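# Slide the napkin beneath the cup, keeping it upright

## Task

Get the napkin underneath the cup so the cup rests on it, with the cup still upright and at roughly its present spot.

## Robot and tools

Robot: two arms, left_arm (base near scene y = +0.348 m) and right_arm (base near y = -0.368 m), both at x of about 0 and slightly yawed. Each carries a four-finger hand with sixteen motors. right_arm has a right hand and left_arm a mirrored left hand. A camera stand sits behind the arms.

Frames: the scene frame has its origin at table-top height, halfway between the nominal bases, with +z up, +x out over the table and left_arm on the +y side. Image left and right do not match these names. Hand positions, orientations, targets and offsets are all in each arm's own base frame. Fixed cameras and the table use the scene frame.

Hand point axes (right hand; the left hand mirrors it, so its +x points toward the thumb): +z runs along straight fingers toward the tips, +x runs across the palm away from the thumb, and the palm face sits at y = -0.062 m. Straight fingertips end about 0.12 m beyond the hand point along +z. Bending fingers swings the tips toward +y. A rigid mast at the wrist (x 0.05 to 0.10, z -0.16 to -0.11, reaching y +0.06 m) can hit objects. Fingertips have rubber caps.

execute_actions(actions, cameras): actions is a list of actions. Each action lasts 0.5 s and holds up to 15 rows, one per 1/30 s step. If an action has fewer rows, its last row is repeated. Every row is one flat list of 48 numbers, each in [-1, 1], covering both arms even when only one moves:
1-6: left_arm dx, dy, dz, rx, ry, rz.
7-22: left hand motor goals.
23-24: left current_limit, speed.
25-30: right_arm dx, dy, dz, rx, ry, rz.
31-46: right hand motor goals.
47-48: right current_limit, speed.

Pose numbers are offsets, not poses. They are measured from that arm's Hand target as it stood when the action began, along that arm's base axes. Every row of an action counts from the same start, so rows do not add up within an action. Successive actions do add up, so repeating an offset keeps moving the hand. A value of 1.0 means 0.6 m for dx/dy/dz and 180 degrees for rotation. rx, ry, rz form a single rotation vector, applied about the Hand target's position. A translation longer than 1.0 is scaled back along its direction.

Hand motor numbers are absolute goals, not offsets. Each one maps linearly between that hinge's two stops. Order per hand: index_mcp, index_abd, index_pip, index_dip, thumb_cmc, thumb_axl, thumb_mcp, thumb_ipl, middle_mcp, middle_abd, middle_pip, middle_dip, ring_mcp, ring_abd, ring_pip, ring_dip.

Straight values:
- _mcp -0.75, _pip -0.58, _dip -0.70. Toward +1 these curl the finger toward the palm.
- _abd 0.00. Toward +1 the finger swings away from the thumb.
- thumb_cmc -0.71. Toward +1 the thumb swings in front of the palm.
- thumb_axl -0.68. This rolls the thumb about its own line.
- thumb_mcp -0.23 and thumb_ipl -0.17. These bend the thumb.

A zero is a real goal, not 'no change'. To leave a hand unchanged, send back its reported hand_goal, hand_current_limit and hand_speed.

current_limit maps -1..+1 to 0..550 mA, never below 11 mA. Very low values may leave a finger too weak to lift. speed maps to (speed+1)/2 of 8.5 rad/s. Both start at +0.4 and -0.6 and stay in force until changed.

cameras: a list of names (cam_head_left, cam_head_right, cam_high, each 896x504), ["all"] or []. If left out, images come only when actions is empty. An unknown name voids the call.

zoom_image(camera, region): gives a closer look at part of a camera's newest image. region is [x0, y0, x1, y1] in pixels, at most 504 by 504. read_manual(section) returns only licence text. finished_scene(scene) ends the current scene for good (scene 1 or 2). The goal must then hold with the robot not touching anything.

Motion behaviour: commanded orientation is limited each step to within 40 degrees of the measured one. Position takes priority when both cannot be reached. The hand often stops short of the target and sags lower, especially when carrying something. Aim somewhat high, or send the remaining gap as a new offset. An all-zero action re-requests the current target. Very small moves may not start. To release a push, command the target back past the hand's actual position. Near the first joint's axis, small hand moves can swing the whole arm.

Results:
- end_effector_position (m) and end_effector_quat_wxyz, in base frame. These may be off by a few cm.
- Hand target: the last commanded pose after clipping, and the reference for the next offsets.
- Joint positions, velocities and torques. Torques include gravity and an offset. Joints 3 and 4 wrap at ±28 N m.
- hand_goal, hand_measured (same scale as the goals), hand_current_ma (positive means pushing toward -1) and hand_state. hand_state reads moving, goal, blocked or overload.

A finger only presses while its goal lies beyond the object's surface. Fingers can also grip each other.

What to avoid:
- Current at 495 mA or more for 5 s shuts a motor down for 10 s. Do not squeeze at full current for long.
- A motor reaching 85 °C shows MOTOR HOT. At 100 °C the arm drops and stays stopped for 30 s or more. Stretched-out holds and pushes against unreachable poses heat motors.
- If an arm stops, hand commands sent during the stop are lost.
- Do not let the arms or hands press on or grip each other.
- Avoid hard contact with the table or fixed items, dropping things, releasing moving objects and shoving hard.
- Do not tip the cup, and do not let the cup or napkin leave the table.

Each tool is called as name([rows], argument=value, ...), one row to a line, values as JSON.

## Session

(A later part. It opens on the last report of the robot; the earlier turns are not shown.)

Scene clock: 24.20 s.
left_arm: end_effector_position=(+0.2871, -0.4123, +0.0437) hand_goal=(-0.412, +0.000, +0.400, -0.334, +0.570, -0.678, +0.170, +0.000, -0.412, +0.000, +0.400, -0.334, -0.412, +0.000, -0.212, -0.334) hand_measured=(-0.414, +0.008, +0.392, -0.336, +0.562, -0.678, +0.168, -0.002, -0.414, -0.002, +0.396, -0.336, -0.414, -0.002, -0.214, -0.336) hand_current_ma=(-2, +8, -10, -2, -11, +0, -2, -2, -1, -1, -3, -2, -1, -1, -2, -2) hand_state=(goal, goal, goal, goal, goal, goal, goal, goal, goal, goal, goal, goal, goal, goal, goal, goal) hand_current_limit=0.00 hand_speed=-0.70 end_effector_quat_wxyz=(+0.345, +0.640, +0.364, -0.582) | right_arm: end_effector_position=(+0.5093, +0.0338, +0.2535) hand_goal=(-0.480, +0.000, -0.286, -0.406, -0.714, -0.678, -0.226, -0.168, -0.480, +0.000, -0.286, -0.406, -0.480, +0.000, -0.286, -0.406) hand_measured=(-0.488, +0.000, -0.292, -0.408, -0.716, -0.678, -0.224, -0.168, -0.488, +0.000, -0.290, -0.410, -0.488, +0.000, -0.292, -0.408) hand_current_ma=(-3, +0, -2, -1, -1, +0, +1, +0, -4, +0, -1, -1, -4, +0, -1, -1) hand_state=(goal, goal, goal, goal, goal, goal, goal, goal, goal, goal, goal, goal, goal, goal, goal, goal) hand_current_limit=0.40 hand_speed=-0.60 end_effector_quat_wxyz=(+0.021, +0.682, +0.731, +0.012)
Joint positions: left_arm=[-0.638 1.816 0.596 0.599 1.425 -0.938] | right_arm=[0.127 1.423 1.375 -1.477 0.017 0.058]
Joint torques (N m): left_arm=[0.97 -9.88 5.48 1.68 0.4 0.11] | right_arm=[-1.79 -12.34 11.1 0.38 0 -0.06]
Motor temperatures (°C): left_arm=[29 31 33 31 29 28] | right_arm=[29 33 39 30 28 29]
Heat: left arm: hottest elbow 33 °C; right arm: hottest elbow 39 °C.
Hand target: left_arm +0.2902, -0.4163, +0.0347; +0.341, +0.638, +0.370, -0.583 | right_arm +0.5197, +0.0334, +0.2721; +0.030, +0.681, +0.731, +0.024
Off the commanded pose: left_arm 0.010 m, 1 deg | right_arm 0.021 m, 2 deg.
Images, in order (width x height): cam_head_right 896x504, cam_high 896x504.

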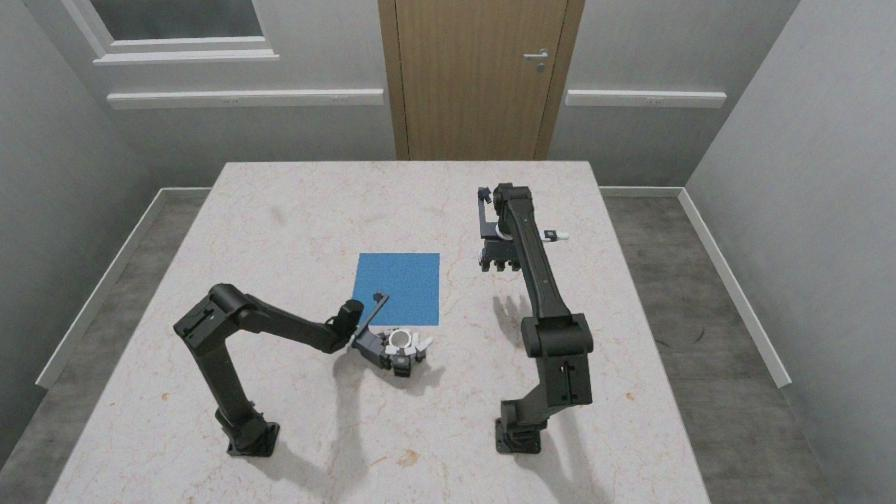

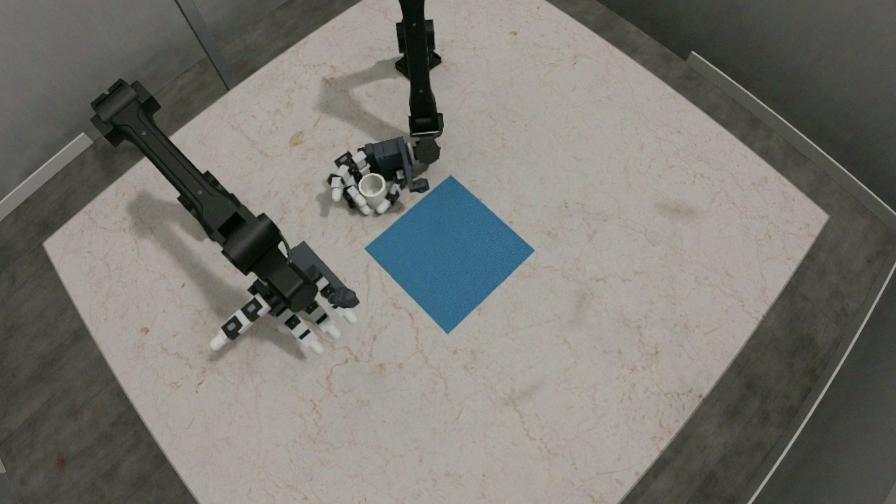

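execute_actions([
  [[0,0,0.012,0,0,0,-0.35,0,0.6,-0.1,0.571,-0.678,0.337,0.1,-0.35,0,0.6,-0.1,-0.411,0,-0.212,-0.333,0.0,-0.7,0,0,0,0,0,0,-0.479,0,-0.285,-0.406,-0.714,-0.678,-0.226,-0.168,-0.479,0,-0.285,-0.406,-0.479,0,-0.285,-0.406,0.4,-0.6]],
  [[0,0,0,0,0,0,-0.274,0,0.75,0.1,0.571,-0.678,0.45,0.25,-0.274,0,0.75,0.1,-0.411,0,-0.212,-0.333,0.0,-0.7,0,0,0,0,0,0,-0.479,0,-0.285,-0.406,-0.714,-0.678,-0.226,-0.168,-0.479,0,-0.285,-0.406,-0.479,0,-0.285,-0.406,0.4,-0.6]],
], cameras=["all"])

Scene clock: 26.87 s.
left_arm: end_effector_position=(+0.2871, -0.4123, +0.0433) hand_goal=(-0.274, +0.000, +0.750, +0.100, +0.570, -0.678, +0.450, +0.250, -0.274, +0.000, +0.750, +0.100, -0.412, +0.000, -0.212, -0.334) hand_measured=(-0.422, +0.004, +0.472, -0.092, +0.564, -0.680, +0.166, +0.202, -0.350, -0.002, +0.548, -0.116, -0.414, -0.002, -0.214, -0.336) hand_current_ma=(-275, +3, -275, -275, -8, -1, -275, -165, -231, -1, -275, -275, -1, -1, -2, -2) hand_state=(blocked, goal, blocked, blocked, goal, goal, blocked, blocked, blocked, goal, blocked, blocked, goal, goal, goal, goal) hand_current_limit=0.00 hand_speed=-0.70 end_effector_quat_wxyz=(+0.344, +0.639, +0.365, -0.583) | right_arm: end_effector_position=(+0.5093, +0.0338, +0.2535) hand_goal=(-0.480, +0.000, -0.286, -0.406, -0.714, -0.678, -0.226, -0.168, -0.480, +0.000, -0.286, -0.406, -0.480, +0.000, -0.286, -0.406) hand_measured=(-0.488, +0.000, -0.292, -0.408, -0.716, -0.678, -0.224, -0.168, -0.488, +0.000, -0.290, -0.410, -0.488, +0.000, -0.292, -0.408) hand_current_ma=(-3, +0, -2, -1, -1, +0, +1, +0, -4, +0, -1, -1, -4, +0, -1, -1) hand_state=(goal, goal, goal, goal, goal, goal, goal, goal, goal, goal, goal, goal, goal, goal, goal, goal) hand_current_limit=0.40 hand_speed=-0.60 end_effector_quat_wxyz=(+0.021, +0.682, +0.731, +0.012)
Joint positions: left_arm=[-0.638 1.816 0.596 0.599 1.425 -0.941] | right_arm=[0.127 1.423 1.375 -1.477 0.017 0.058]
Joint torques (N m): left_arm=[0.91 -11.99 5.42 1.05 0.4 0.07] | right_arm=[-1.73 -12.28 11.1 0.38 0 -0.06]
Heat: left arm: hottest elbow 33 °C; right arm: hottest elbow 39 °C.
Hand target: left_arm +0.2902, -0.4163, +0.0418; +0.341, +0.638, +0.370, -0.583 | right_arm +0.5197, +0.0334, +0.2721; +0.030, +0.681, +0.731, +0.024
Off the commanded pose: left_arm 0.005 m, 1 deg | right_arm 0.021 m, 2 deg.

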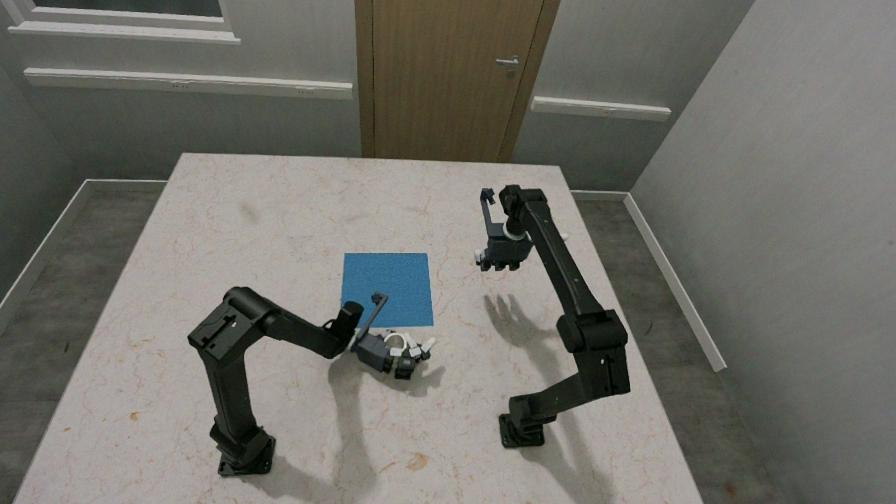

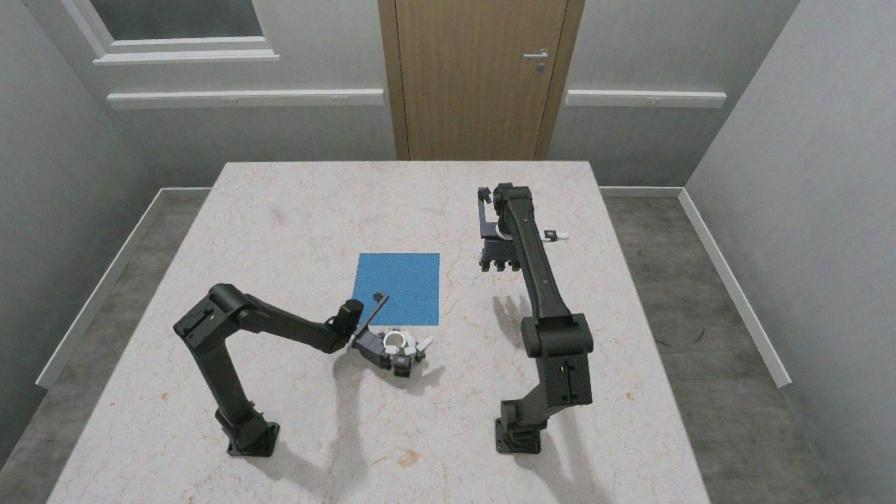

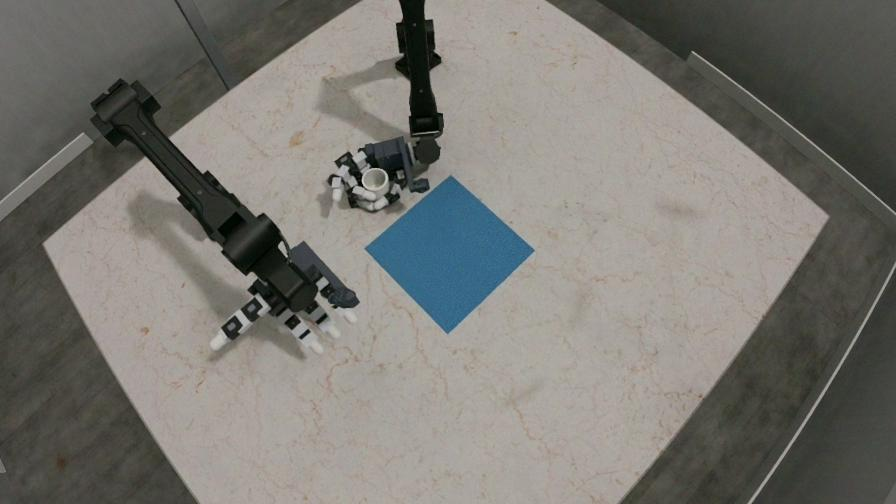

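zoom_image(camera="cam_high", region=[300, 70, 480, 230])

zoom_image(camera="cam_head_right", region=[320, 240, 460, 380])

Scaled by 2.800 from the camera's 896x504 image, which has a finer 1280x720 frame.

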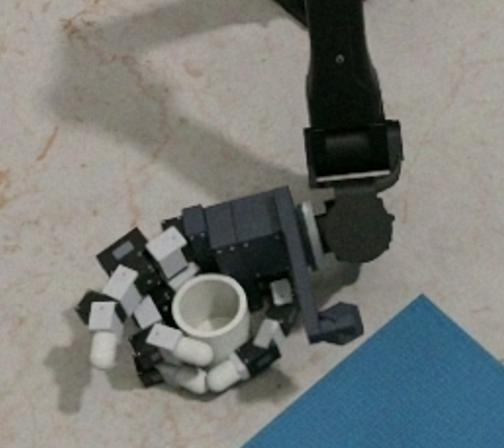

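Scaled by 3.600 from the camera's 896x504 image, which has a finer 1280x720 frame.

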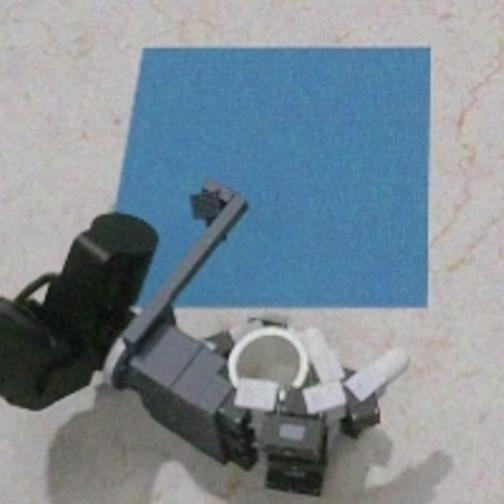

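execute_actions([
  [[0,0,0.05,0,0,0,-0.274,0,0.75,0.1,0.571,-0.678,0.45,0.25,-0.274,0,0.75,0.1,-0.411,0,-0.212,-0.333,0.0,-0.7,0,0,0,0,0,0,-0.479,0,-0.285,-0.406,-0.714,-0.678,-0.226,-0.168,-0.479,0,-0.285,-0.406,-0.479,0,-0.285,-0.406,0.4,-0.6]],
  [[0,0,0.07,0,0,0,-0.274,0,0.75,0.1,0.571,-0.678,0.45,0.25,-0.274,0,0.75,0.1,-0.411,0,-0.212,-0.333,0.0,-0.7,0,0,0,0,0,0,-0.479,0,-0.285,-0.406,-0.714,-0.678,-0.226,-0.168,-0.479,0,-0.285,-0.406,-0.479,0,-0.285,-0.406,0.4,-0.6]],
], cameras=["cam_high"])

zoom_image(camera="cam_high", region=[300, 70, 480, 230])

Scene clock: 34.87 s.
left_arm: end_effector_position=(+0.2849, -0.4091, +0.0999) hand_goal=(-0.274, +0.000, +0.750, +0.100, +0.570, -0.678, +0.450, +0.250, -0.274, +0.000, +0.750, +0.100, -0.412, +0.000, -0.212, -0.334) hand_measured=(-0.424, -0.004, +0.472, -0.088, +0.564, -0.680, +0.166, +0.204, -0.350, -0.002, +0.548, -0.116, -0.414, -0.002, -0.214, -0.336) hand_current_ma=(-275, -4, -275, -275, -8, -2, -275, -160, -231, -1, -275, -275, -1, -1, -2, -2) hand_state=(blocked, goal, blocked, blocked, goal, goal, blocked, blocked, blocked, goal, blocked, blocked, goal, goal, goal, goal) hand_current_limit=0.00 hand_speed=-0.70 end_effector_quat_wxyz=(+0.330, +0.628, +0.386, -0.590) | right_arm: end_effector_position=(+0.5093, +0.0338, +0.2535) hand_goal=(-0.480, +0.000, -0.286, -0.406, -0.714, -0.678, -0.226, -0.168, -0.480, +0.000, -0.286, -0.406, -0.480, +0.000, -0.286, -0.406) hand_measured=(-0.488, +0.000, -0.292, -0.408, -0.716, -0.678, -0.224, -0.168, -0.488, +0.000, -0.290, -0.410, -0.488, +0.000, -0.292, -0.408) hand_current_ma=(-3, +0, -2, -1, -1, +0, +1, +0, -4, +0, -1, -1, -4, +0, -1, -1) hand_state=(goal, goal, goal, goal, goal, goal, goal, goal, goal, goal, goal, goal, goal, goal, goal, goal) hand_current_limit=0.40 hand_speed=-0.60 end_effector_quat_wxyz=(+0.021, +0.682, +0.731, +0.012)
Joint positions: left_arm=[-0.638 1.607 0.596 0.412 1.416 -1.018] | right_arm=[0.127 1.423 1.375 -1.477 0.017 0.058]
Joint torques (N m): left_arm=[0.91 -12.22 7.97 0.77 0.65 0.41] | right_arm=[-1.73 -12.34 11.12 0.38 -0.01 -0.06]
Heat: left arm: hottest elbow 33 °C; right arm: hottest elbow 41 °C.
Hand target: left_arm +0.2902, -0.4163, +0.1138; +0.341, +0.638, +0.370, -0.583 | right_arm +0.5197, +0.0334, +0.2721; +0.030, +0.681, +0.731, +0.024
Off the commanded pose: left_arm 0.017 m, 3 deg | right_arm 0.021 m, 2 deg.
Images, in order (width x height): cam_high 896x504.

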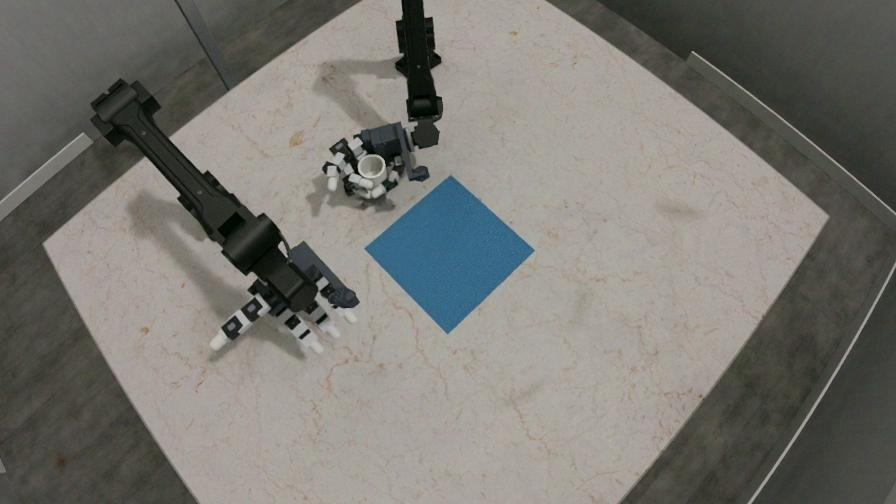

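Scaled by 2.800 from the camera's 896x504 image, which has a finer 1280x720 frame.

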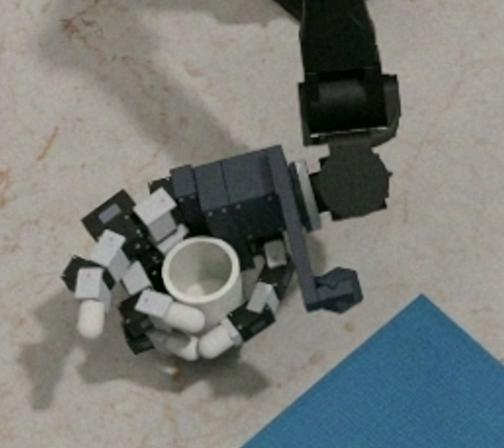

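execute_actions([
  [[0.0067,0.0833,0.0167,0,0,0,-0.274,0,0.75,0.1,0.571,-0.678,0.45,0.25,-0.274,0,0.75,0.1,-0.411,0,-0.212,-0.333,0.0,-0.7,0,0,0,0,0,0,-0.479,0,-0.285,-0.406,-0.714,-0.678,-0.226,-0.168,-0.479,0,-0.285,-0.406,-0.479,0,-0.285,-0.406,0.4,-0.6]],
  [[0.0067,0.0833,0.0083,0,0,0.03,-0.274,0,0.75,0.1,0.571,-0.678,0.45,0.25,-0.274,0,0.75,0.1,-0.411,0,-0.212,-0.333,0.0,-0.7,0,0,0,0,0,0,-0.479,0,-0.285,-0.406,-0.714,-0.678,-0.226,-0.168,-0.479,0,-0.285,-0.406,-0.479,0,-0.285,-0.406,0.4,-0.6]],
  [[0.0067,0.0833,0.0083,0,0,0.03,-0.274,0,0.75,0.1,0.571,-0.678,0.45,0.25,-0.274,0,0.75,0.1,-0.411,0,-0.212,-0.333,0.0,-0.7,0,0.08,0,0,0,0,-0.479,0,-0.285,-0.406,-0.714,-0.678,-0.226,-0.168,-0.479,0,-0.285,-0.406,-0.479,0,-0.285,-0.406,0.4,-0.6]],
], cameras=["cam_high"])

Scene clock: 37.60 s.
left_arm: end_effector_position=(+0.3001, -0.2687, +0.1241) hand_goal=(-0.274, +0.000, +0.750, +0.100, +0.570, -0.678, +0.450, +0.250, -0.274, +0.000, +0.750, +0.100, -0.412, +0.000, -0.212, -0.334) hand_measured=(-0.424, -0.004, +0.472, -0.088, +0.564, -0.680, +0.164, +0.206, -0.350, -0.002, +0.548, -0.116, -0.412, -0.002, -0.214, -0.336) hand_current_ma=(-275, -4, -275, -275, -8, -2, -275, -152, -231, -1, -275, -275, +0, -1, -2, -2) hand_state=(blocked, goal, blocked, blocked, goal, goal, blocked, blocked, blocked, goal, blocked, blocked, goal, goal, goal, goal) hand_current_limit=0.00 hand_speed=-0.70 end_effector_quat_wxyz=(+0.413, +0.569, +0.450, -0.551) | right_arm: end_effector_position=(+0.5054, +0.0830, +0.2538) hand_goal=(-0.480, +0.000, -0.286, -0.406, -0.714, -0.678, -0.226, -0.168, -0.480, +0.000, -0.286, -0.406, -0.480, +0.000, -0.286, -0.406) hand_measured=(-0.488, +0.000, -0.292, -0.408, -0.716, -0.678, -0.224, -0.168, -0.488, +0.000, -0.290, -0.410, -0.488, +0.000, -0.290, -0.408) hand_current_ma=(-3, +0, -2, -1, +0, +0, +1, +0, -4, +0, -1, -1, -4, +0, -1, -1) hand_state=(goal, goal, goal, goal, goal, goal, goal, goal, goal, goal, goal, goal, goal, goal, goal, goal) hand_current_limit=0.40 hand_speed=-0.60 end_effector_quat_wxyz=(+0.021, +0.675, +0.737, +0.013)
Joint positions: left_arm=[-0.297 1.309 0.423 -0.053 1.506 -0.659] | right_arm=[0.24 1.435 1.387 -1.479 0.021 0.151]
Joint torques (N m): left_arm=[1.96 -8.06 6.99 0.38 1.18 0.48] | right_arm=[-1.9 -11.58 11.75 0.38 0.18 0.09]
Heat: left arm: hottest elbow 34 °C; right arm: hottest elbow 41 °C.
Hand target: left_arm +0.3023, -0.2663, +0.1339; +0.394, +0.600, +0.428, -0.548 | right_arm +0.5197, +0.0814, +0.2720; +0.030, +0.681, +0.731, +0.024
Off the commanded pose: left_arm 0.010 m, 5 deg | right_arm 0.023 m, 2 deg.
Images, in order (width x height): cam_high 896x504.

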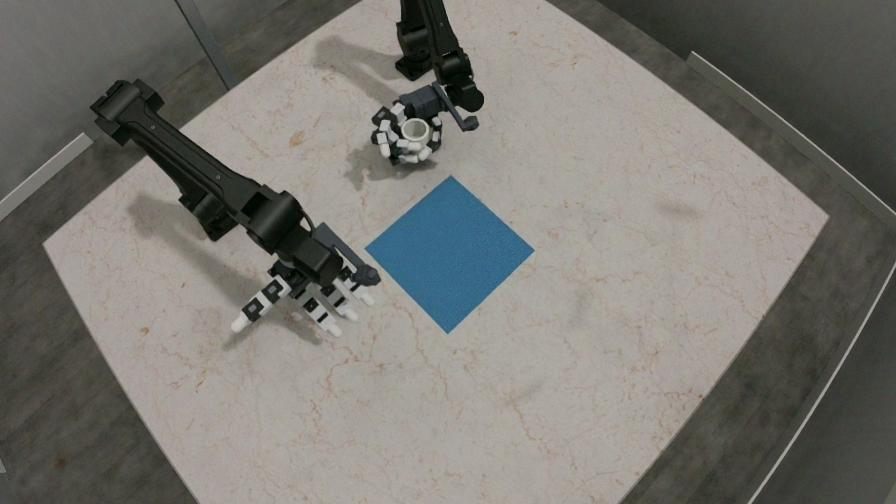

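execute_actions([
  [[0.0067,0.0833,0.003,0,0,0.03,-0.274,0,0.75,0.1,0.571,-0.678,0.45,0.25,-0.274,0,0.75,0.1,-0.411,0,-0.212,-0.333,0.0,-0.7,-0.04,0.11,-0.02,0,0.006,0,-0.479,0,-0.285,-0.406,-0.714,-0.678,-0.226,-0.168,-0.479,0,-0.285,-0.406,-0.479,0,-0.285,-0.406,0.4,-0.6]],
  [[0.0067,0.0833,0.003,0,0,0.03,-0.274,0,0.75,0.1,0.571,-0.678,0.45,0.25,-0.274,0,0.75,0.1,-0.411,0,-0.212,-0.333,0.0,-0.7,-0.06,0.12,-0.03,0,0.006,0,-0.479,0,-0.285,-0.406,-0.714,-0.678,-0.226,-0.168,-0.479,0,-0.285,-0.406,-0.479,0,-0.285,-0.406,0.4,-0.6]],
  [[0,0.04,0,0,0,0.03,-0.274,0,0.75,0.1,0.571,-0.678,0.45,0.25,-0.274,0,0.75,0.1,-0.411,0,-0.212,-0.333,0.0,-0.7,-0.06,0.13,-0.05,0,0.006,0,-0.479,0,-0.285,-0.406,-0.714,-0.678,-0.226,-0.168,-0.479,0,-0.285,-0.406,-0.479,0,-0.285,-0.406,0.4,-0.6]],
], cameras=["all"])

zoom_image(camera="cam_high", region=[280, 120, 560, 360])

Scene clock: 40.80 s.
left_arm: end_effector_position=(+0.3091, -0.1457, +0.1308) hand_goal=(-0.274, +0.000, +0.750, +0.100, +0.570, -0.678, +0.450, +0.250, -0.274, +0.000, +0.750, +0.100, -0.412, +0.000, -0.212, -0.334) hand_measured=(-0.424, -0.004, +0.472, -0.086, +0.564, -0.680, +0.164, +0.206, -0.350, -0.002, +0.548, -0.116, -0.412, -0.002, -0.214, -0.336) hand_current_ma=(-275, -4, -275, -275, -8, -2, -275, -149, -231, -1, -275, -275, +0, -1, -2, -2) hand_state=(blocked, goal, blocked, blocked, goal, goal, blocked, blocked, blocked, goal, blocked, blocked, goal, goal, goal, goal) hand_current_limit=0.00 hand_speed=-0.70 end_effector_quat_wxyz=(+0.509, +0.478, +0.541, -0.468) | right_arm: end_effector_position=(+0.4158, +0.2942, +0.2073) hand_goal=(-0.480, +0.000, -0.286, -0.406, -0.714, -0.678, -0.226, -0.168, -0.480, +0.000, -0.286, -0.406, -0.480, +0.000, -0.286, -0.406) hand_measured=(-0.486, +0.000, -0.292, -0.408, -0.716, -0.678, -0.222, -0.168, -0.486, +0.000, -0.290, -0.410, -0.486, +0.000, -0.290, -0.408) hand_current_ma=(-2, +0, -1, -1, +0, +0, +1, +0, -2, +0, -1, -1, -2, +0, -1, -1) hand_state=(goal, goal, goal, goal, goal, goal, goal, goal, goal, goal, goal, goal, goal, goal, goal, goal) hand_current_limit=0.40 hand_speed=-0.60 end_effector_quat_wxyz=(+0.008, +0.676, +0.737, -0.006)
Joint positions: left_arm=[0.084 1.078 0.305 -0.355 1.522 -0.463] | right_arm=[0.762 1.537 1.387 -1.432 0.016 0.676]
Joint torques (N m): left_arm=[1.9 -4.19 7.53 0.17 1.08 0.44] | right_arm=[-1.67 -13.45 8.85 0.95 0.2 0.11]
Heat: left arm: hottest elbow 34 °C; right arm: hottest elbow 41 °C.
Hand target: left_arm +0.3104, -0.1423, +0.1374; +0.468, +0.534, +0.509, -0.487 | right_arm +0.4237, +0.2974, +0.2120; +0.009, +0.681, +0.732, +0.005
Off the commanded pose: left_arm 0.008 m, 9 deg | right_arm 0.010 m, 1 deg.

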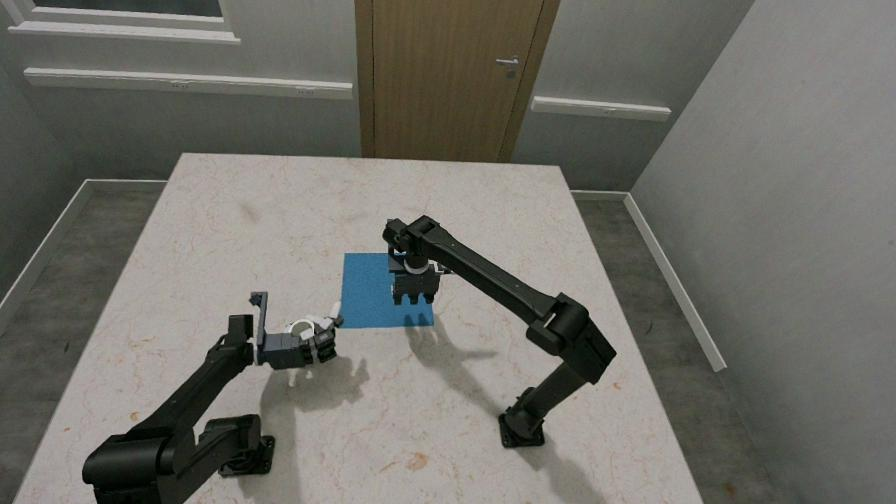

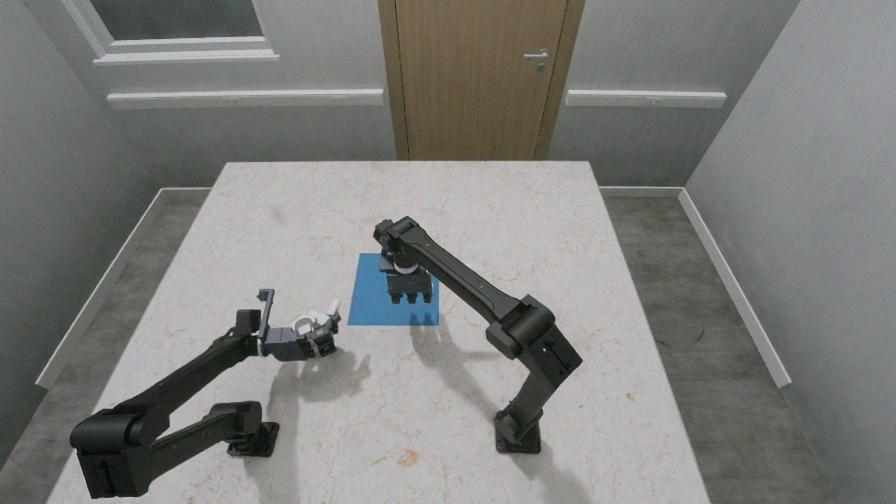

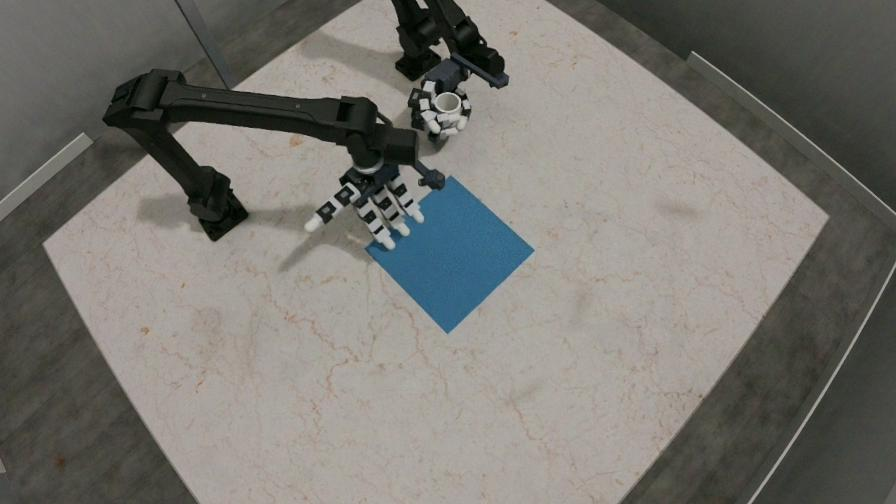

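Scaled by 1.800 from the camera's 896x504 image, which has a finer 1280x720 frame.

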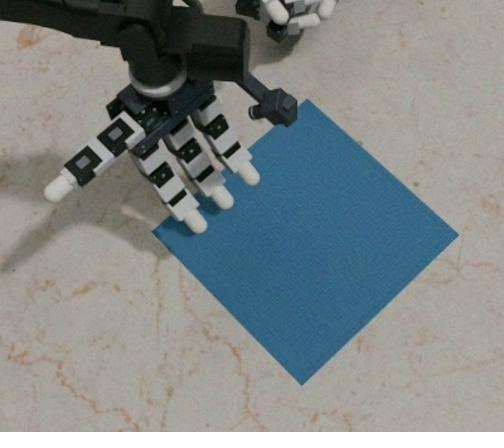

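execute_actions([
  [[0.005,0.04,0,0,0,0,-0.274,0,0.75,0.1,0.571,-0.678,0.45,0.25,-0.274,0,0.75,0.1,-0.411,0,-0.212,-0.333,0.0,-0.7,-0.025,0.055,-0.05,0,0,0,-0.479,0,-0.285,-0.406,-0.714,-0.678,-0.226,-0.168,-0.479,0,-0.285,-0.406,-0.479,0,-0.285,-0.406,-0.3,-0.6]],
  [[0,0,0,0,0,0,-0.274,0,0.75,0.1,0.571,-0.678,0.45,0.25,-0.274,0,0.75,0.1,-0.411,0,-0.212,-0.333,0.0,-0.7,-0.02,0.053,-0.06,0,0,0,-0.479,0,-0.285,-0.406,-0.714,-0.678,-0.226,-0.168,-0.479,0,-0.285,-0.406,-0.479,0,-0.285,-0.406,-0.3,-0.6]],
], cameras=["all"])

zoom_image(camera="cam_high", region=[280, 120, 560, 360])

Scene clock: 44.37 s.
left_arm: end_effector_position=(+0.3064, -0.1221, +0.1252) hand_goal=(-0.274, +0.000, +0.750, +0.100, +0.570, -0.678, +0.450, +0.250, -0.274, +0.000, +0.750, +0.100, -0.412, +0.000, -0.212, -0.334) hand_measured=(-0.424, -0.004, +0.472, -0.086, +0.564, -0.680, +0.164, +0.206, -0.350, -0.002, +0.548, -0.116, -0.412, -0.002, -0.214, -0.336) hand_current_ma=(-275, -4, -275, -275, -8, -2, -275, -149, -231, -1, -275, -275, +0, -1, -2, -2) hand_state=(blocked, goal, blocked, blocked, goal, goal, blocked, blocked, blocked, goal, blocked, blocked, goal, goal, goal, goal) hand_current_limit=0.00 hand_speed=-0.70 end_effector_quat_wxyz=(+0.521, +0.457, +0.565, -0.447) | right_arm: end_effector_position=(+0.3936, +0.3608, +0.1468) hand_goal=(-0.480, +0.000, -0.286, -0.406, -0.714, -0.678, -0.226, -0.168, -0.480, +0.000, -0.286, -0.406, -0.480, +0.000, -0.286, -0.406) hand_measured=(-0.486, +0.000, -0.292, -0.408, -0.716, -0.678, -0.222, -0.168, -0.486, +0.000, -0.290, -0.410, -0.486, +0.000, -0.290, -0.408) hand_current_ma=(-2, +0, -1, -1, +0, +0, +1, +0, -2, +0, -1, -1, -2, +0, -1, -1) hand_state=(goal, goal, goal, goal, goal, goal, goal, goal, goal, goal, goal, goal, goal, goal, goal, goal) hand_current_limit=-0.30 hand_speed=-0.60 end_effector_quat_wxyz=(+0.009, +0.677, +0.735, +0.000)
Joint positions: left_arm=[0.166 1.067 0.305 -0.533 1.512 -0.305] | right_arm=[0.894 1.652 1.361 -1.282 0.018 0.812]
Joint torques (N m): left_arm=[1.67 -3.49 8.85 0.01 1.16 0.46] | right_arm=[-1.49 -15.15 7.64 0.96 0.21 0.11]
Heat: left arm: hottest elbow 34 °C; right arm: hottest elbow 41 °C.
Hand target: left_arm +0.3134, -0.1184, +0.1375; +0.468, +0.534, +0.508, -0.488 | right_arm +0.3968, +0.3621, +0.1459; +0.009, +0.681, +0.732, +0.005
Off the commanded pose: left_arm 0.015 m, 13 deg | right_arm 0.003 m, 1 deg.

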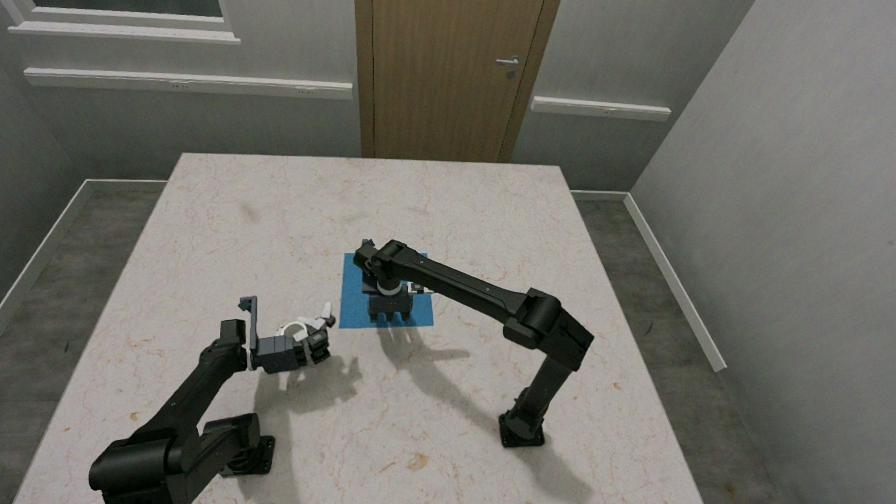

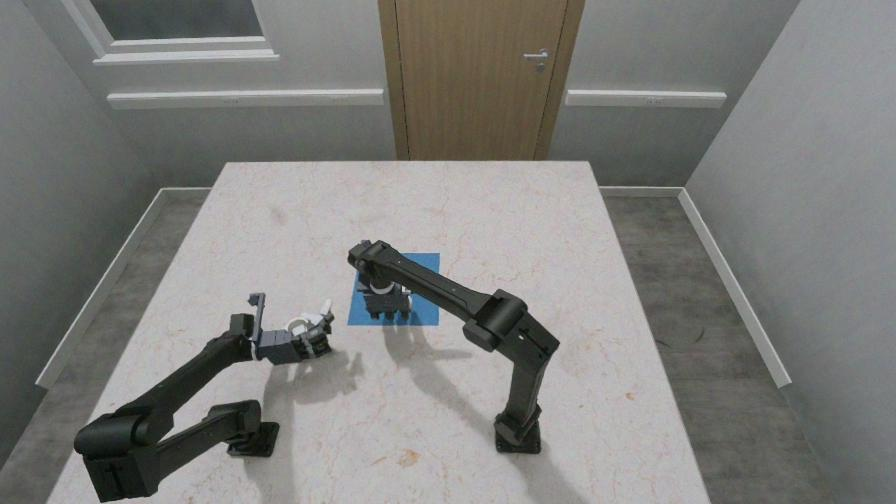

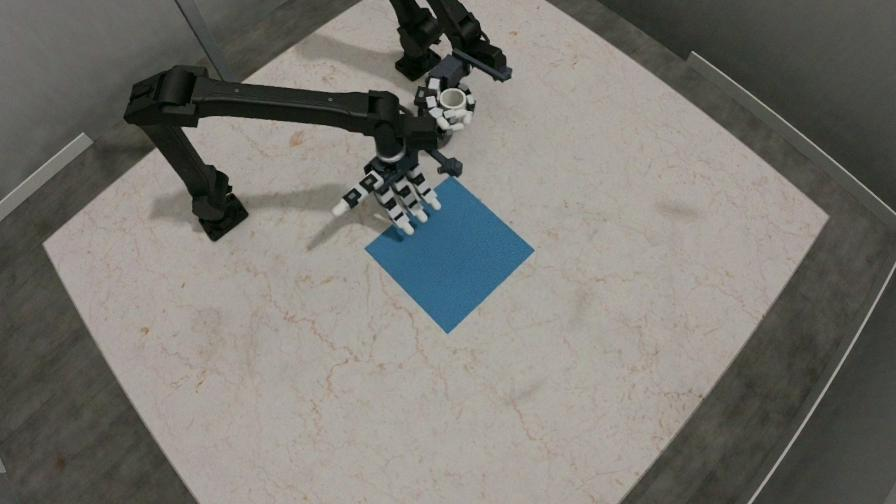

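Scaled by 1.800 from the camera's 896x504 image, which has a finer 1280x720 frame.

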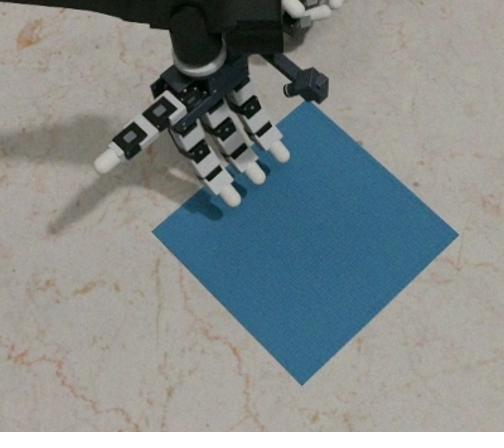

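execute_actions([
  [[0,0,0,0,0,0,-0.274,0,0.75,0.1,0.571,-0.678,0.45,0.25,-0.274,0,0.75,0.1,-0.411,0,-0.212,-0.333,0.0,-0.7,0,0,-0.06,0,0,0,-0.479,0,-0.285,-0.406,-0.714,-0.678,-0.226,-0.168,-0.479,0,-0.285,-0.406,-0.479,0,-0.285,-0.406,-0.3,-0.6]],
  [[0,0,0,0,0,0,-0.274,0,0.75,0.1,0.571,-0.678,0.45,0.25,-0.274,0,0.75,0.1,-0.411,0,-0.212,-0.333,0.0,-0.7,0,0,-0.033,0,0,0,-0.479,0,-0.285,-0.406,-0.714,-0.678,-0.226,-0.168,-0.479,0,-0.285,-0.406,-0.479,0,-0.285,-0.406,-0.3,-0.6]],
], cameras=["cam_high"])

zoom_image(camera="cam_high", region=[280, 120, 560, 360])

Scene clock: 46.80 s.
left_arm: end_effector_position=(+0.2924, -0.1238, +0.1186) hand_goal=(-0.274, +0.000, +0.750, +0.100, +0.570, -0.678, +0.450, +0.250, -0.274, +0.000, +0.750, +0.100, -0.412, +0.000, -0.212, -0.334) hand_measured=(-0.424, -0.004, +0.472, -0.086, +0.564, -0.680, +0.164, +0.206, -0.350, -0.002, +0.548, -0.116, -0.412, -0.002, -0.214, -0.336) hand_current_ma=(-275, -4, -275, -275, -8, -2, -275, -149, -231, -1, -275, -275, +0, -1, -2, -2) hand_state=(blocked, goal, blocked, blocked, goal, goal, blocked, blocked, blocked, goal, blocked, blocked, goal, goal, goal, goal) hand_current_limit=0.00 hand_speed=-0.70 end_effector_quat_wxyz=(+0.501, +0.469, +0.577, -0.443) | right_arm: end_effector_position=(+0.3952, +0.3627, +0.0986) hand_goal=(-0.480, +0.000, -0.286, -0.406, -0.714, -0.678, -0.226, -0.168, -0.480, +0.000, -0.286, -0.406, -0.480, +0.000, -0.286, -0.406) hand_measured=(-0.484, +0.000, -0.288, -0.408, -0.716, -0.678, -0.222, -0.168, -0.482, +0.000, -0.288, -0.408, -0.482, +0.000, -0.286, -0.406) hand_current_ma=(-1, +0, +0, +0, +0, +0, +1, +0, -1, +0, +0, +0, +0, +0, +0, +0) hand_state=(goal, goal, goal, goal, goal, goal, goal, goal, goal, goal, goal, goal, goal, goal, goal, goal) hand_current_limit=-0.30 hand_speed=-0.60 end_effector_quat_wxyz=(+0.008, +0.678, +0.735, +0.008)
Joint positions: left_arm=[0.166 1.086 0.337 -0.833 1.464 -0.031] | right_arm=[0.894 1.693 1.278 -1.142 0.018 0.813]
Joint torques (N m): left_arm=[1.67 -1.49 11.45 -0.36 1.2 0.44] | right_arm=[-1.49 -14.8 6.93 1.03 0.21 0.09]
Heat: left arm: hottest elbow 34 °C; right arm: hottest elbow 41 °C.
Hand target: left_arm +0.3133, -0.1184, +0.1375; +0.468, +0.534, +0.509, -0.487 | right_arm +0.3968, +0.3621, +0.0902; +0.009, +0.681, +0.732, +0.005
Off the commanded pose: left_arm 0.029 m, 13 deg | right_arm 0.008 m, 1 deg.
Images, in order (width x height): cam_high 896x504.

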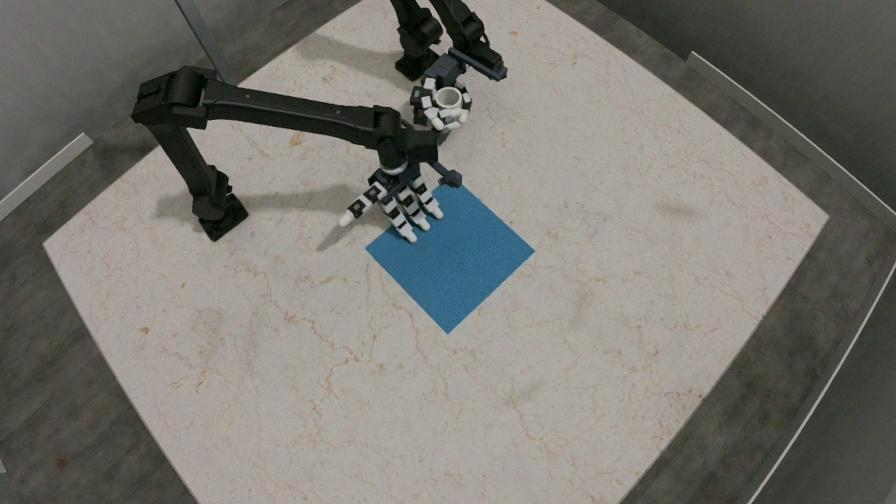

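Scaled by 1.800 from the camera's 896x504 image, which has a finer 1280x720 frame.

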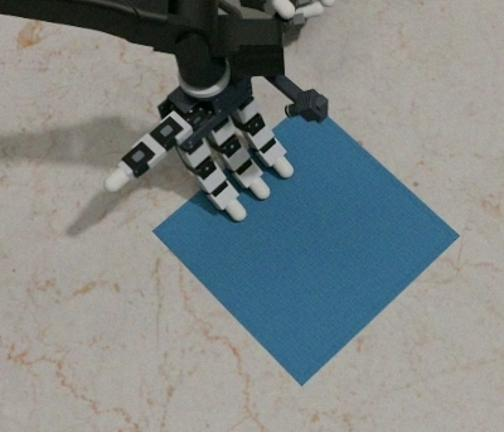

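execute_actions([
  [[-0.035,-0.009,-0.031,0.005,0.015,0.0675,-0.274,0,0.75,0.1,0.571,-0.678,0.45,0.25,-0.274,0,0.75,0.1,-0.411,0,-0.212,-0.333,0.0,-0.7,0,0,-0.02,0,0,0,-0.479,0,-0.285,-0.406,-0.714,-0.678,-0.226,-0.168,-0.479,0,-0.285,-0.406,-0.479,0,-0.285,-0.406,-0.3,-0.6]],
], cameras=["cam_high"])

zoom_image(camera="cam_high", region=[340, 160, 480, 280])

Scene clock: 47.97 s.
left_arm: end_effector_position=(+0.2921, -0.1238, +0.1182) hand_goal=(-0.274, +0.000, +0.750, +0.100, +0.570, -0.678, +0.450, +0.250, -0.274, +0.000, +0.750, +0.100, -0.412, +0.000, -0.212, -0.334) hand_measured=(-0.424, -0.004, +0.472, -0.086, +0.564, -0.680, +0.164, +0.206, -0.350, -0.002, +0.548, -0.116, -0.412, -0.002, -0.214, -0.336) hand_current_ma=(-275, -4, -275, -275, -8, -2, -275, -149, -231, -1, -275, -275, +0, -1, -2, -2) hand_state=(blocked, goal, blocked, blocked, goal, goal, blocked, blocked, blocked, goal, blocked, blocked, goal, goal, goal, goal) hand_current_limit=0.00 hand_speed=-0.70 end_effector_quat_wxyz=(+0.500, +0.469, +0.578, -0.443) | right_arm: end_effector_position=(+0.3974, +0.3646, +0.0964) hand_goal=(-0.480, +0.000, -0.286, -0.406, -0.714, -0.678, -0.226, -0.168, -0.480, +0.000, -0.286, -0.406, -0.480, +0.000, -0.286, -0.406) hand_measured=(-0.476, +0.000, -0.280, -0.404, -0.716, -0.678, -0.222, -0.168, -0.478, +0.000, -0.284, -0.404, -0.480, +0.000, -0.286, -0.406) hand_current_ma=(+1, +0, +2, +0, +0, +0, +1, +0, +1, +0, +0, +0, +0, +0, +0, +0) hand_state=(goal, goal, goal, goal, goal, goal, goal, goal, goal, goal, goal, goal, goal, goal, goal, goal) hand_current_limit=-0.30 hand_speed=-0.60 end_effector_quat_wxyz=(+0.009, +0.679, +0.734, +0.017)
Joint positions: left_arm=[0.166 1.086 0.337 -0.835 1.463 -0.03] | right_arm=[0.894 1.693 1.269 -1.114 0.02 0.816]
Joint torques (N m): left_arm=[1.32 -1.96 7.19 -0.35 1.2 0.38] | right_arm=[-1.49 -13.68 6.37 1.11 0.13 0.07]
Heat: left arm: hottest elbow 35 °C; right arm: hottest elbow 41 °C.
Hand target: left_arm +0.2924, -0.1238, +0.1190; +0.500, +0.469, +0.577, -0.444 | right_arm +0.3967, +0.3620, +0.0782; +0.009, +0.681, +0.732, +0.005
Off the commanded pose: left_arm 0.001 m, 0 deg | right_arm 0.018 m, 1 deg.
Images, in order (width x height): cam_high 896x504.

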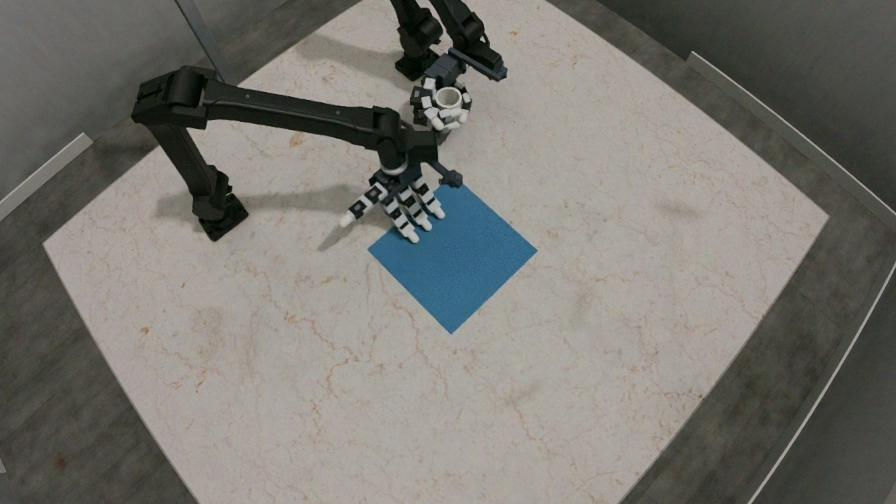

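Scaled by 3.600 from the camera's 896x504 image, which has a finer 1280x720 frame.

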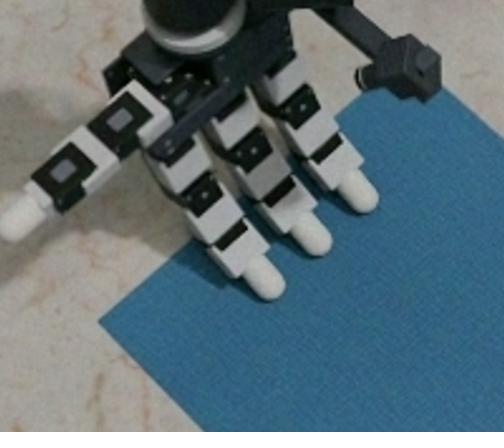

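execute_actions([
  [[0,0,0,0,0,0,-0.274,0,0.75,0.1,0.571,-0.678,0.45,0.25,-0.274,0,0.75,0.1,-0.411,0,-0.212,-0.333,0.0,-0.7,-0.05,-0.011,-0.004,0,0,0,-0.479,0,-0.285,-0.406,-0.714,-0.678,-0.226,-0.168,-0.479,0,-0.285,-0.406,-0.479,0,-0.285,-0.406,-0.3,-0.6]],
  [[0,0,0,0,0,0,-0.274,0,0.75,0.1,0.571,-0.678,0.45,0.25,-0.274,0,0.75,0.1,-0.411,0,-0.212,-0.333,0.0,-0.7,-0.05,-0.011,0,0,0,0,-0.479,0,-0.285,-0.406,-0.714,-0.678,-0.226,-0.168,-0.479,0,-0.285,-0.406,-0.479,0,-0.285,-0.406,-0.3,-0.6]],
  [[0,0,0,0,0,0,-0.274,0,0.75,0.1,0.571,-0.678,0.45,0.25,-0.274,0,0.75,0.1,-0.411,0,-0.212,-0.333,0.0,-0.7,-0.05,-0.011,0.002,0,0,0,-0.479,0,-0.285,-0.406,-0.714,-0.678,-0.226,-0.168,-0.479,0,-0.285,-0.406,-0.479,0,-0.285,-0.406,-0.3,-0.6]],
], cameras=["cam_head_left","cam_high"])

Scene clock: 50.33 s.
left_arm: end_effector_position=(+0.2921, -0.1238, +0.1182) hand_goal=(-0.274, +0.000, +0.750, +0.100, +0.570, -0.678, +0.450, +0.250, -0.274, +0.000, +0.750, +0.100, -0.412, +0.000, -0.212, -0.334) hand_measured=(-0.424, -0.004, +0.472, -0.086, +0.564, -0.680, +0.164, +0.206, -0.350, -0.002, +0.548, -0.116, -0.412, -0.002, -0.214, -0.336) hand_current_ma=(-275, -4, -275, -275, -8, -2, -275, -149, -231, -1, -275, -275, +0, -1, -2, -2) hand_state=(blocked, goal, blocked, blocked, goal, goal, blocked, blocked, blocked, goal, blocked, blocked, goal, goal, goal, goal) hand_current_limit=0.00 hand_speed=-0.70 end_effector_quat_wxyz=(+0.500, +0.469, +0.578, -0.443) | right_arm: end_effector_position=(+0.3167, +0.3481, +0.0903) hand_goal=(-0.480, +0.000, -0.286, -0.406, -0.714, -0.678, -0.226, -0.168, -0.480, +0.000, -0.286, -0.406, -0.480, +0.000, -0.286, -0.406) hand_measured=(-0.454, +0.002, -0.266, -0.396, -0.716, -0.678, -0.222, -0.168, -0.454, +0.002, -0.272, -0.396, -0.458, +0.000, -0.272, -0.398) hand_current_ma=(+26, +0, +15, +5, +0, +0, +1, +0, +24, +0, +9, +4, +18, +0, +8, +3) hand_state=(blocked, goal, blocked, goal, goal, goal, goal, goal, blocked, goal, goal, goal, blocked, goal, goal, goal) hand_current_limit=-0.30 hand_speed=-0.60 end_effector_quat_wxyz=(+0.011, +0.680, +0.733, +0.021)
Joint positions: left_arm=[0.166 1.086 0.337 -0.835 1.463 -0.03] | right_arm=[1.021 1.553 1.074 -1.054 0.03 0.945]
Joint torques (N m): left_arm=[1.32 -1.9 7.2 -0.36 1.2 0.38] | right_arm=[-0.67 -12.63 5.49 0.61 -0.2 0.14]
Heat: left arm: hottest elbow 35 °C; right arm: hottest elbow 40 °C.
Hand target: left_arm +0.2924, -0.1238, +0.1190; +0.500, +0.469, +0.577, -0.444 | right_arm +0.3068, +0.3423, +0.0770; +0.009, +0.681, +0.732, +0.005
Off the commanded pose: left_arm 0.001 m, 0 deg | right_arm 0.018 m, 2 deg.
Images, in order (width x height): cam_head_left 896x504, cam_high 896x504.

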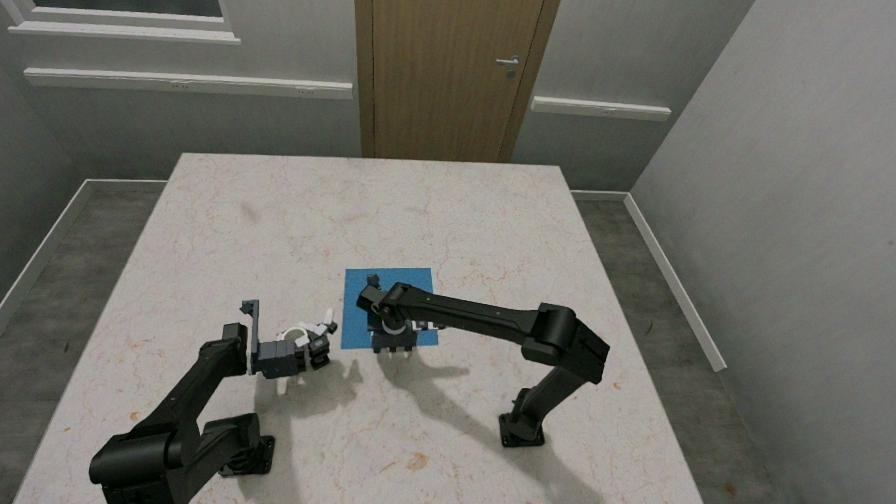

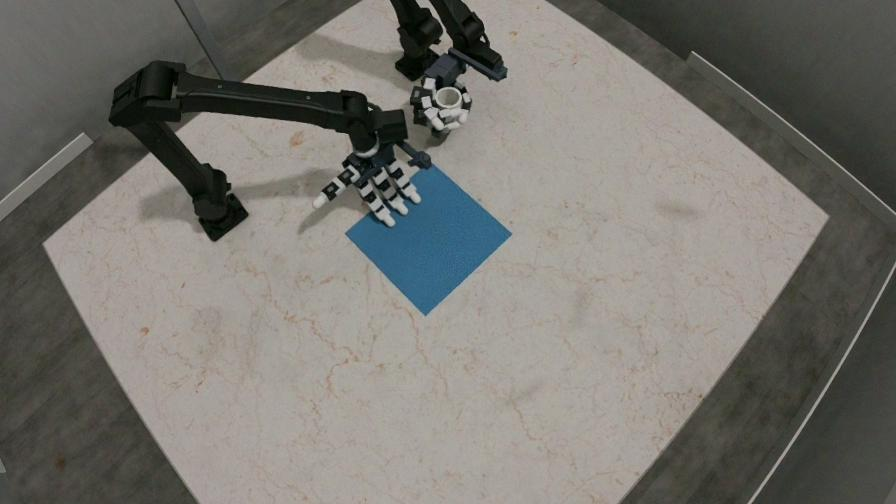

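execute_actions([
  [[0,0,0,0,0,0,-0.274,0,0.75,0.1,0.571,-0.678,0.45,0.25,-0.274,0,0.75,0.1,-0.411,0,-0.212,-0.333,0.0,-0.7,-0.05,-0.0118,0.003,0,0,0,-0.479,0,-0.285,-0.406,-0.714,-0.678,-0.226,-0.168,-0.479,0,-0.285,-0.406,-0.479,0,-0.285,-0.406,-0.3,-0.6]],
  [[0,0,0,0,0,0,-0.274,0,0.75,0.1,0.571,-0.678,0.45,0.25,-0.274,0,0.75,0.1,-0.411,0,-0.212,-0.333,0.0,-0.7,-0.05,-0.0118,0.003,0,0,0,-0.479,0,-0.285,-0.406,-0.714,-0.678,-0.226,-0.168,-0.479,0,-0.285,-0.406,-0.479,0,-0.285,-0.406,-0.3,-0.6]],
  [[0,0,0,0,0,0,-0.274,0,0.75,0.1,0.571,-0.678,0.45,0.25,-0.274,0,0.75,0.1,-0.411,0,-0.212,-0.333,0.0,-0.7,-0.05,-0.0118,0.003,0,0,0,-0.479,0,-0.285,-0.406,-0.714,-0.678,-0.226,-0.168,-0.479,0,-0.285,-0.406,-0.479,0,-0.285,-0.406,-0.3,-0.6]],
], cameras=["cam_head_left","cam_high"])

Scene clock: 52.90 s.
left_arm: end_effector_position=(+0.2921, -0.1238, +0.1182) hand_goal=(-0.274, +0.000, +0.750, +0.100, +0.570, -0.678, +0.450, +0.250, -0.274, +0.000, +0.750, +0.100, -0.412, +0.000, -0.212, -0.334) hand_measured=(-0.424, -0.004, +0.472, -0.086, +0.564, -0.680, +0.164, +0.206, -0.350, -0.002, +0.548, -0.116, -0.412, -0.002, -0.214, -0.336) hand_current_ma=(-275, -4, -275, -275, -8, -2, -275, -149, -231, -1, -275, -275, +0, -1, -2, -2) hand_state=(blocked, goal, blocked, blocked, goal, goal, blocked, blocked, blocked, goal, blocked, blocked, goal, goal, goal, goal) hand_current_limit=0.00 hand_speed=-0.70 end_effector_quat_wxyz=(+0.500, +0.469, +0.578, -0.443) | right_arm: end_effector_position=(+0.2246, +0.3290, +0.0899) hand_goal=(-0.480, +0.000, -0.286, -0.406, -0.714, -0.678, -0.226, -0.168, -0.480, +0.000, -0.286, -0.406, -0.480, +0.000, -0.286, -0.406) hand_measured=(-0.456, +0.002, -0.266, -0.396, -0.714, -0.678, -0.222, -0.168, -0.456, +0.002, -0.270, -0.396, -0.460, +0.000, -0.272, -0.398) hand_current_ma=(+23, +0, +15, +5, +0, +0, +1, +0, +23, +0, +9, +4, +17, +0, +8, +3) hand_state=(blocked, goal, blocked, goal, goal, goal, goal, goal, blocked, goal, goal, goal, blocked, goal, goal, goal) hand_current_limit=-0.30 hand_speed=-0.60 end_effector_quat_wxyz=(+0.008, +0.679, +0.734, +0.019)
Joint positions: left_arm=[0.166 1.086 0.337 -0.835 1.463 -0.03] | right_arm=[1.205 1.409 0.916 -1.048 0.03 1.127]
Joint torques (N m): left_arm=[1.32 -1.9 7.19 -0.38 1.2 0.39] | right_arm=[-0.79 -10.7 5.81 0.29 -0.16 0.13]
Heat: left arm: hottest elbow 35 °C; right arm: hottest elbow 40 °C.
Hand target: left_arm +0.2924, -0.1238, +0.1190; +0.500, +0.469, +0.577, -0.444 | right_arm +0.2167, +0.3212, +0.0825; +0.009, +0.681, +0.732, +0.005
Off the commanded pose: left_arm 0.001 m, 0 deg | right_arm 0.013 m, 2 deg.
Images, in order (width x height): cam_head_left 896x504, cam_high 896x504.

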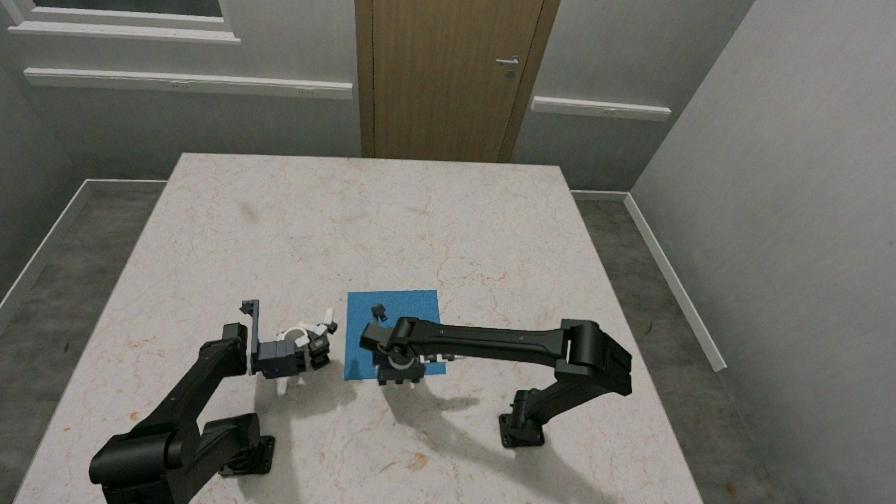

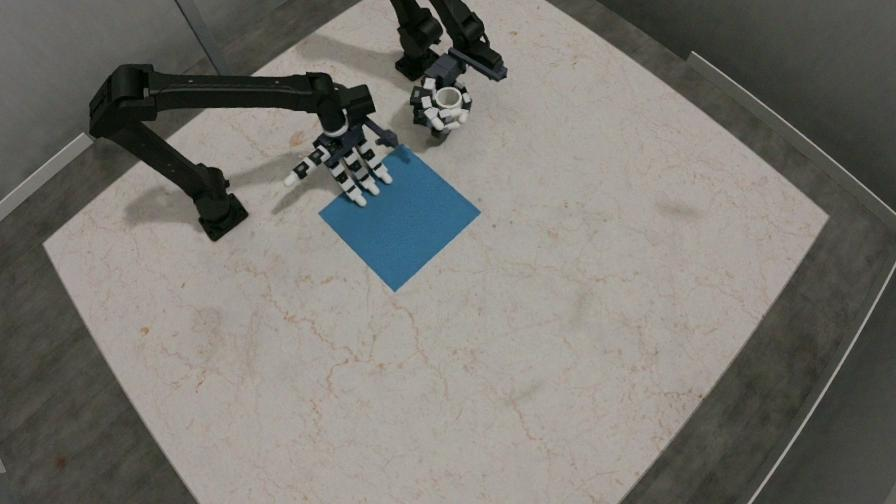

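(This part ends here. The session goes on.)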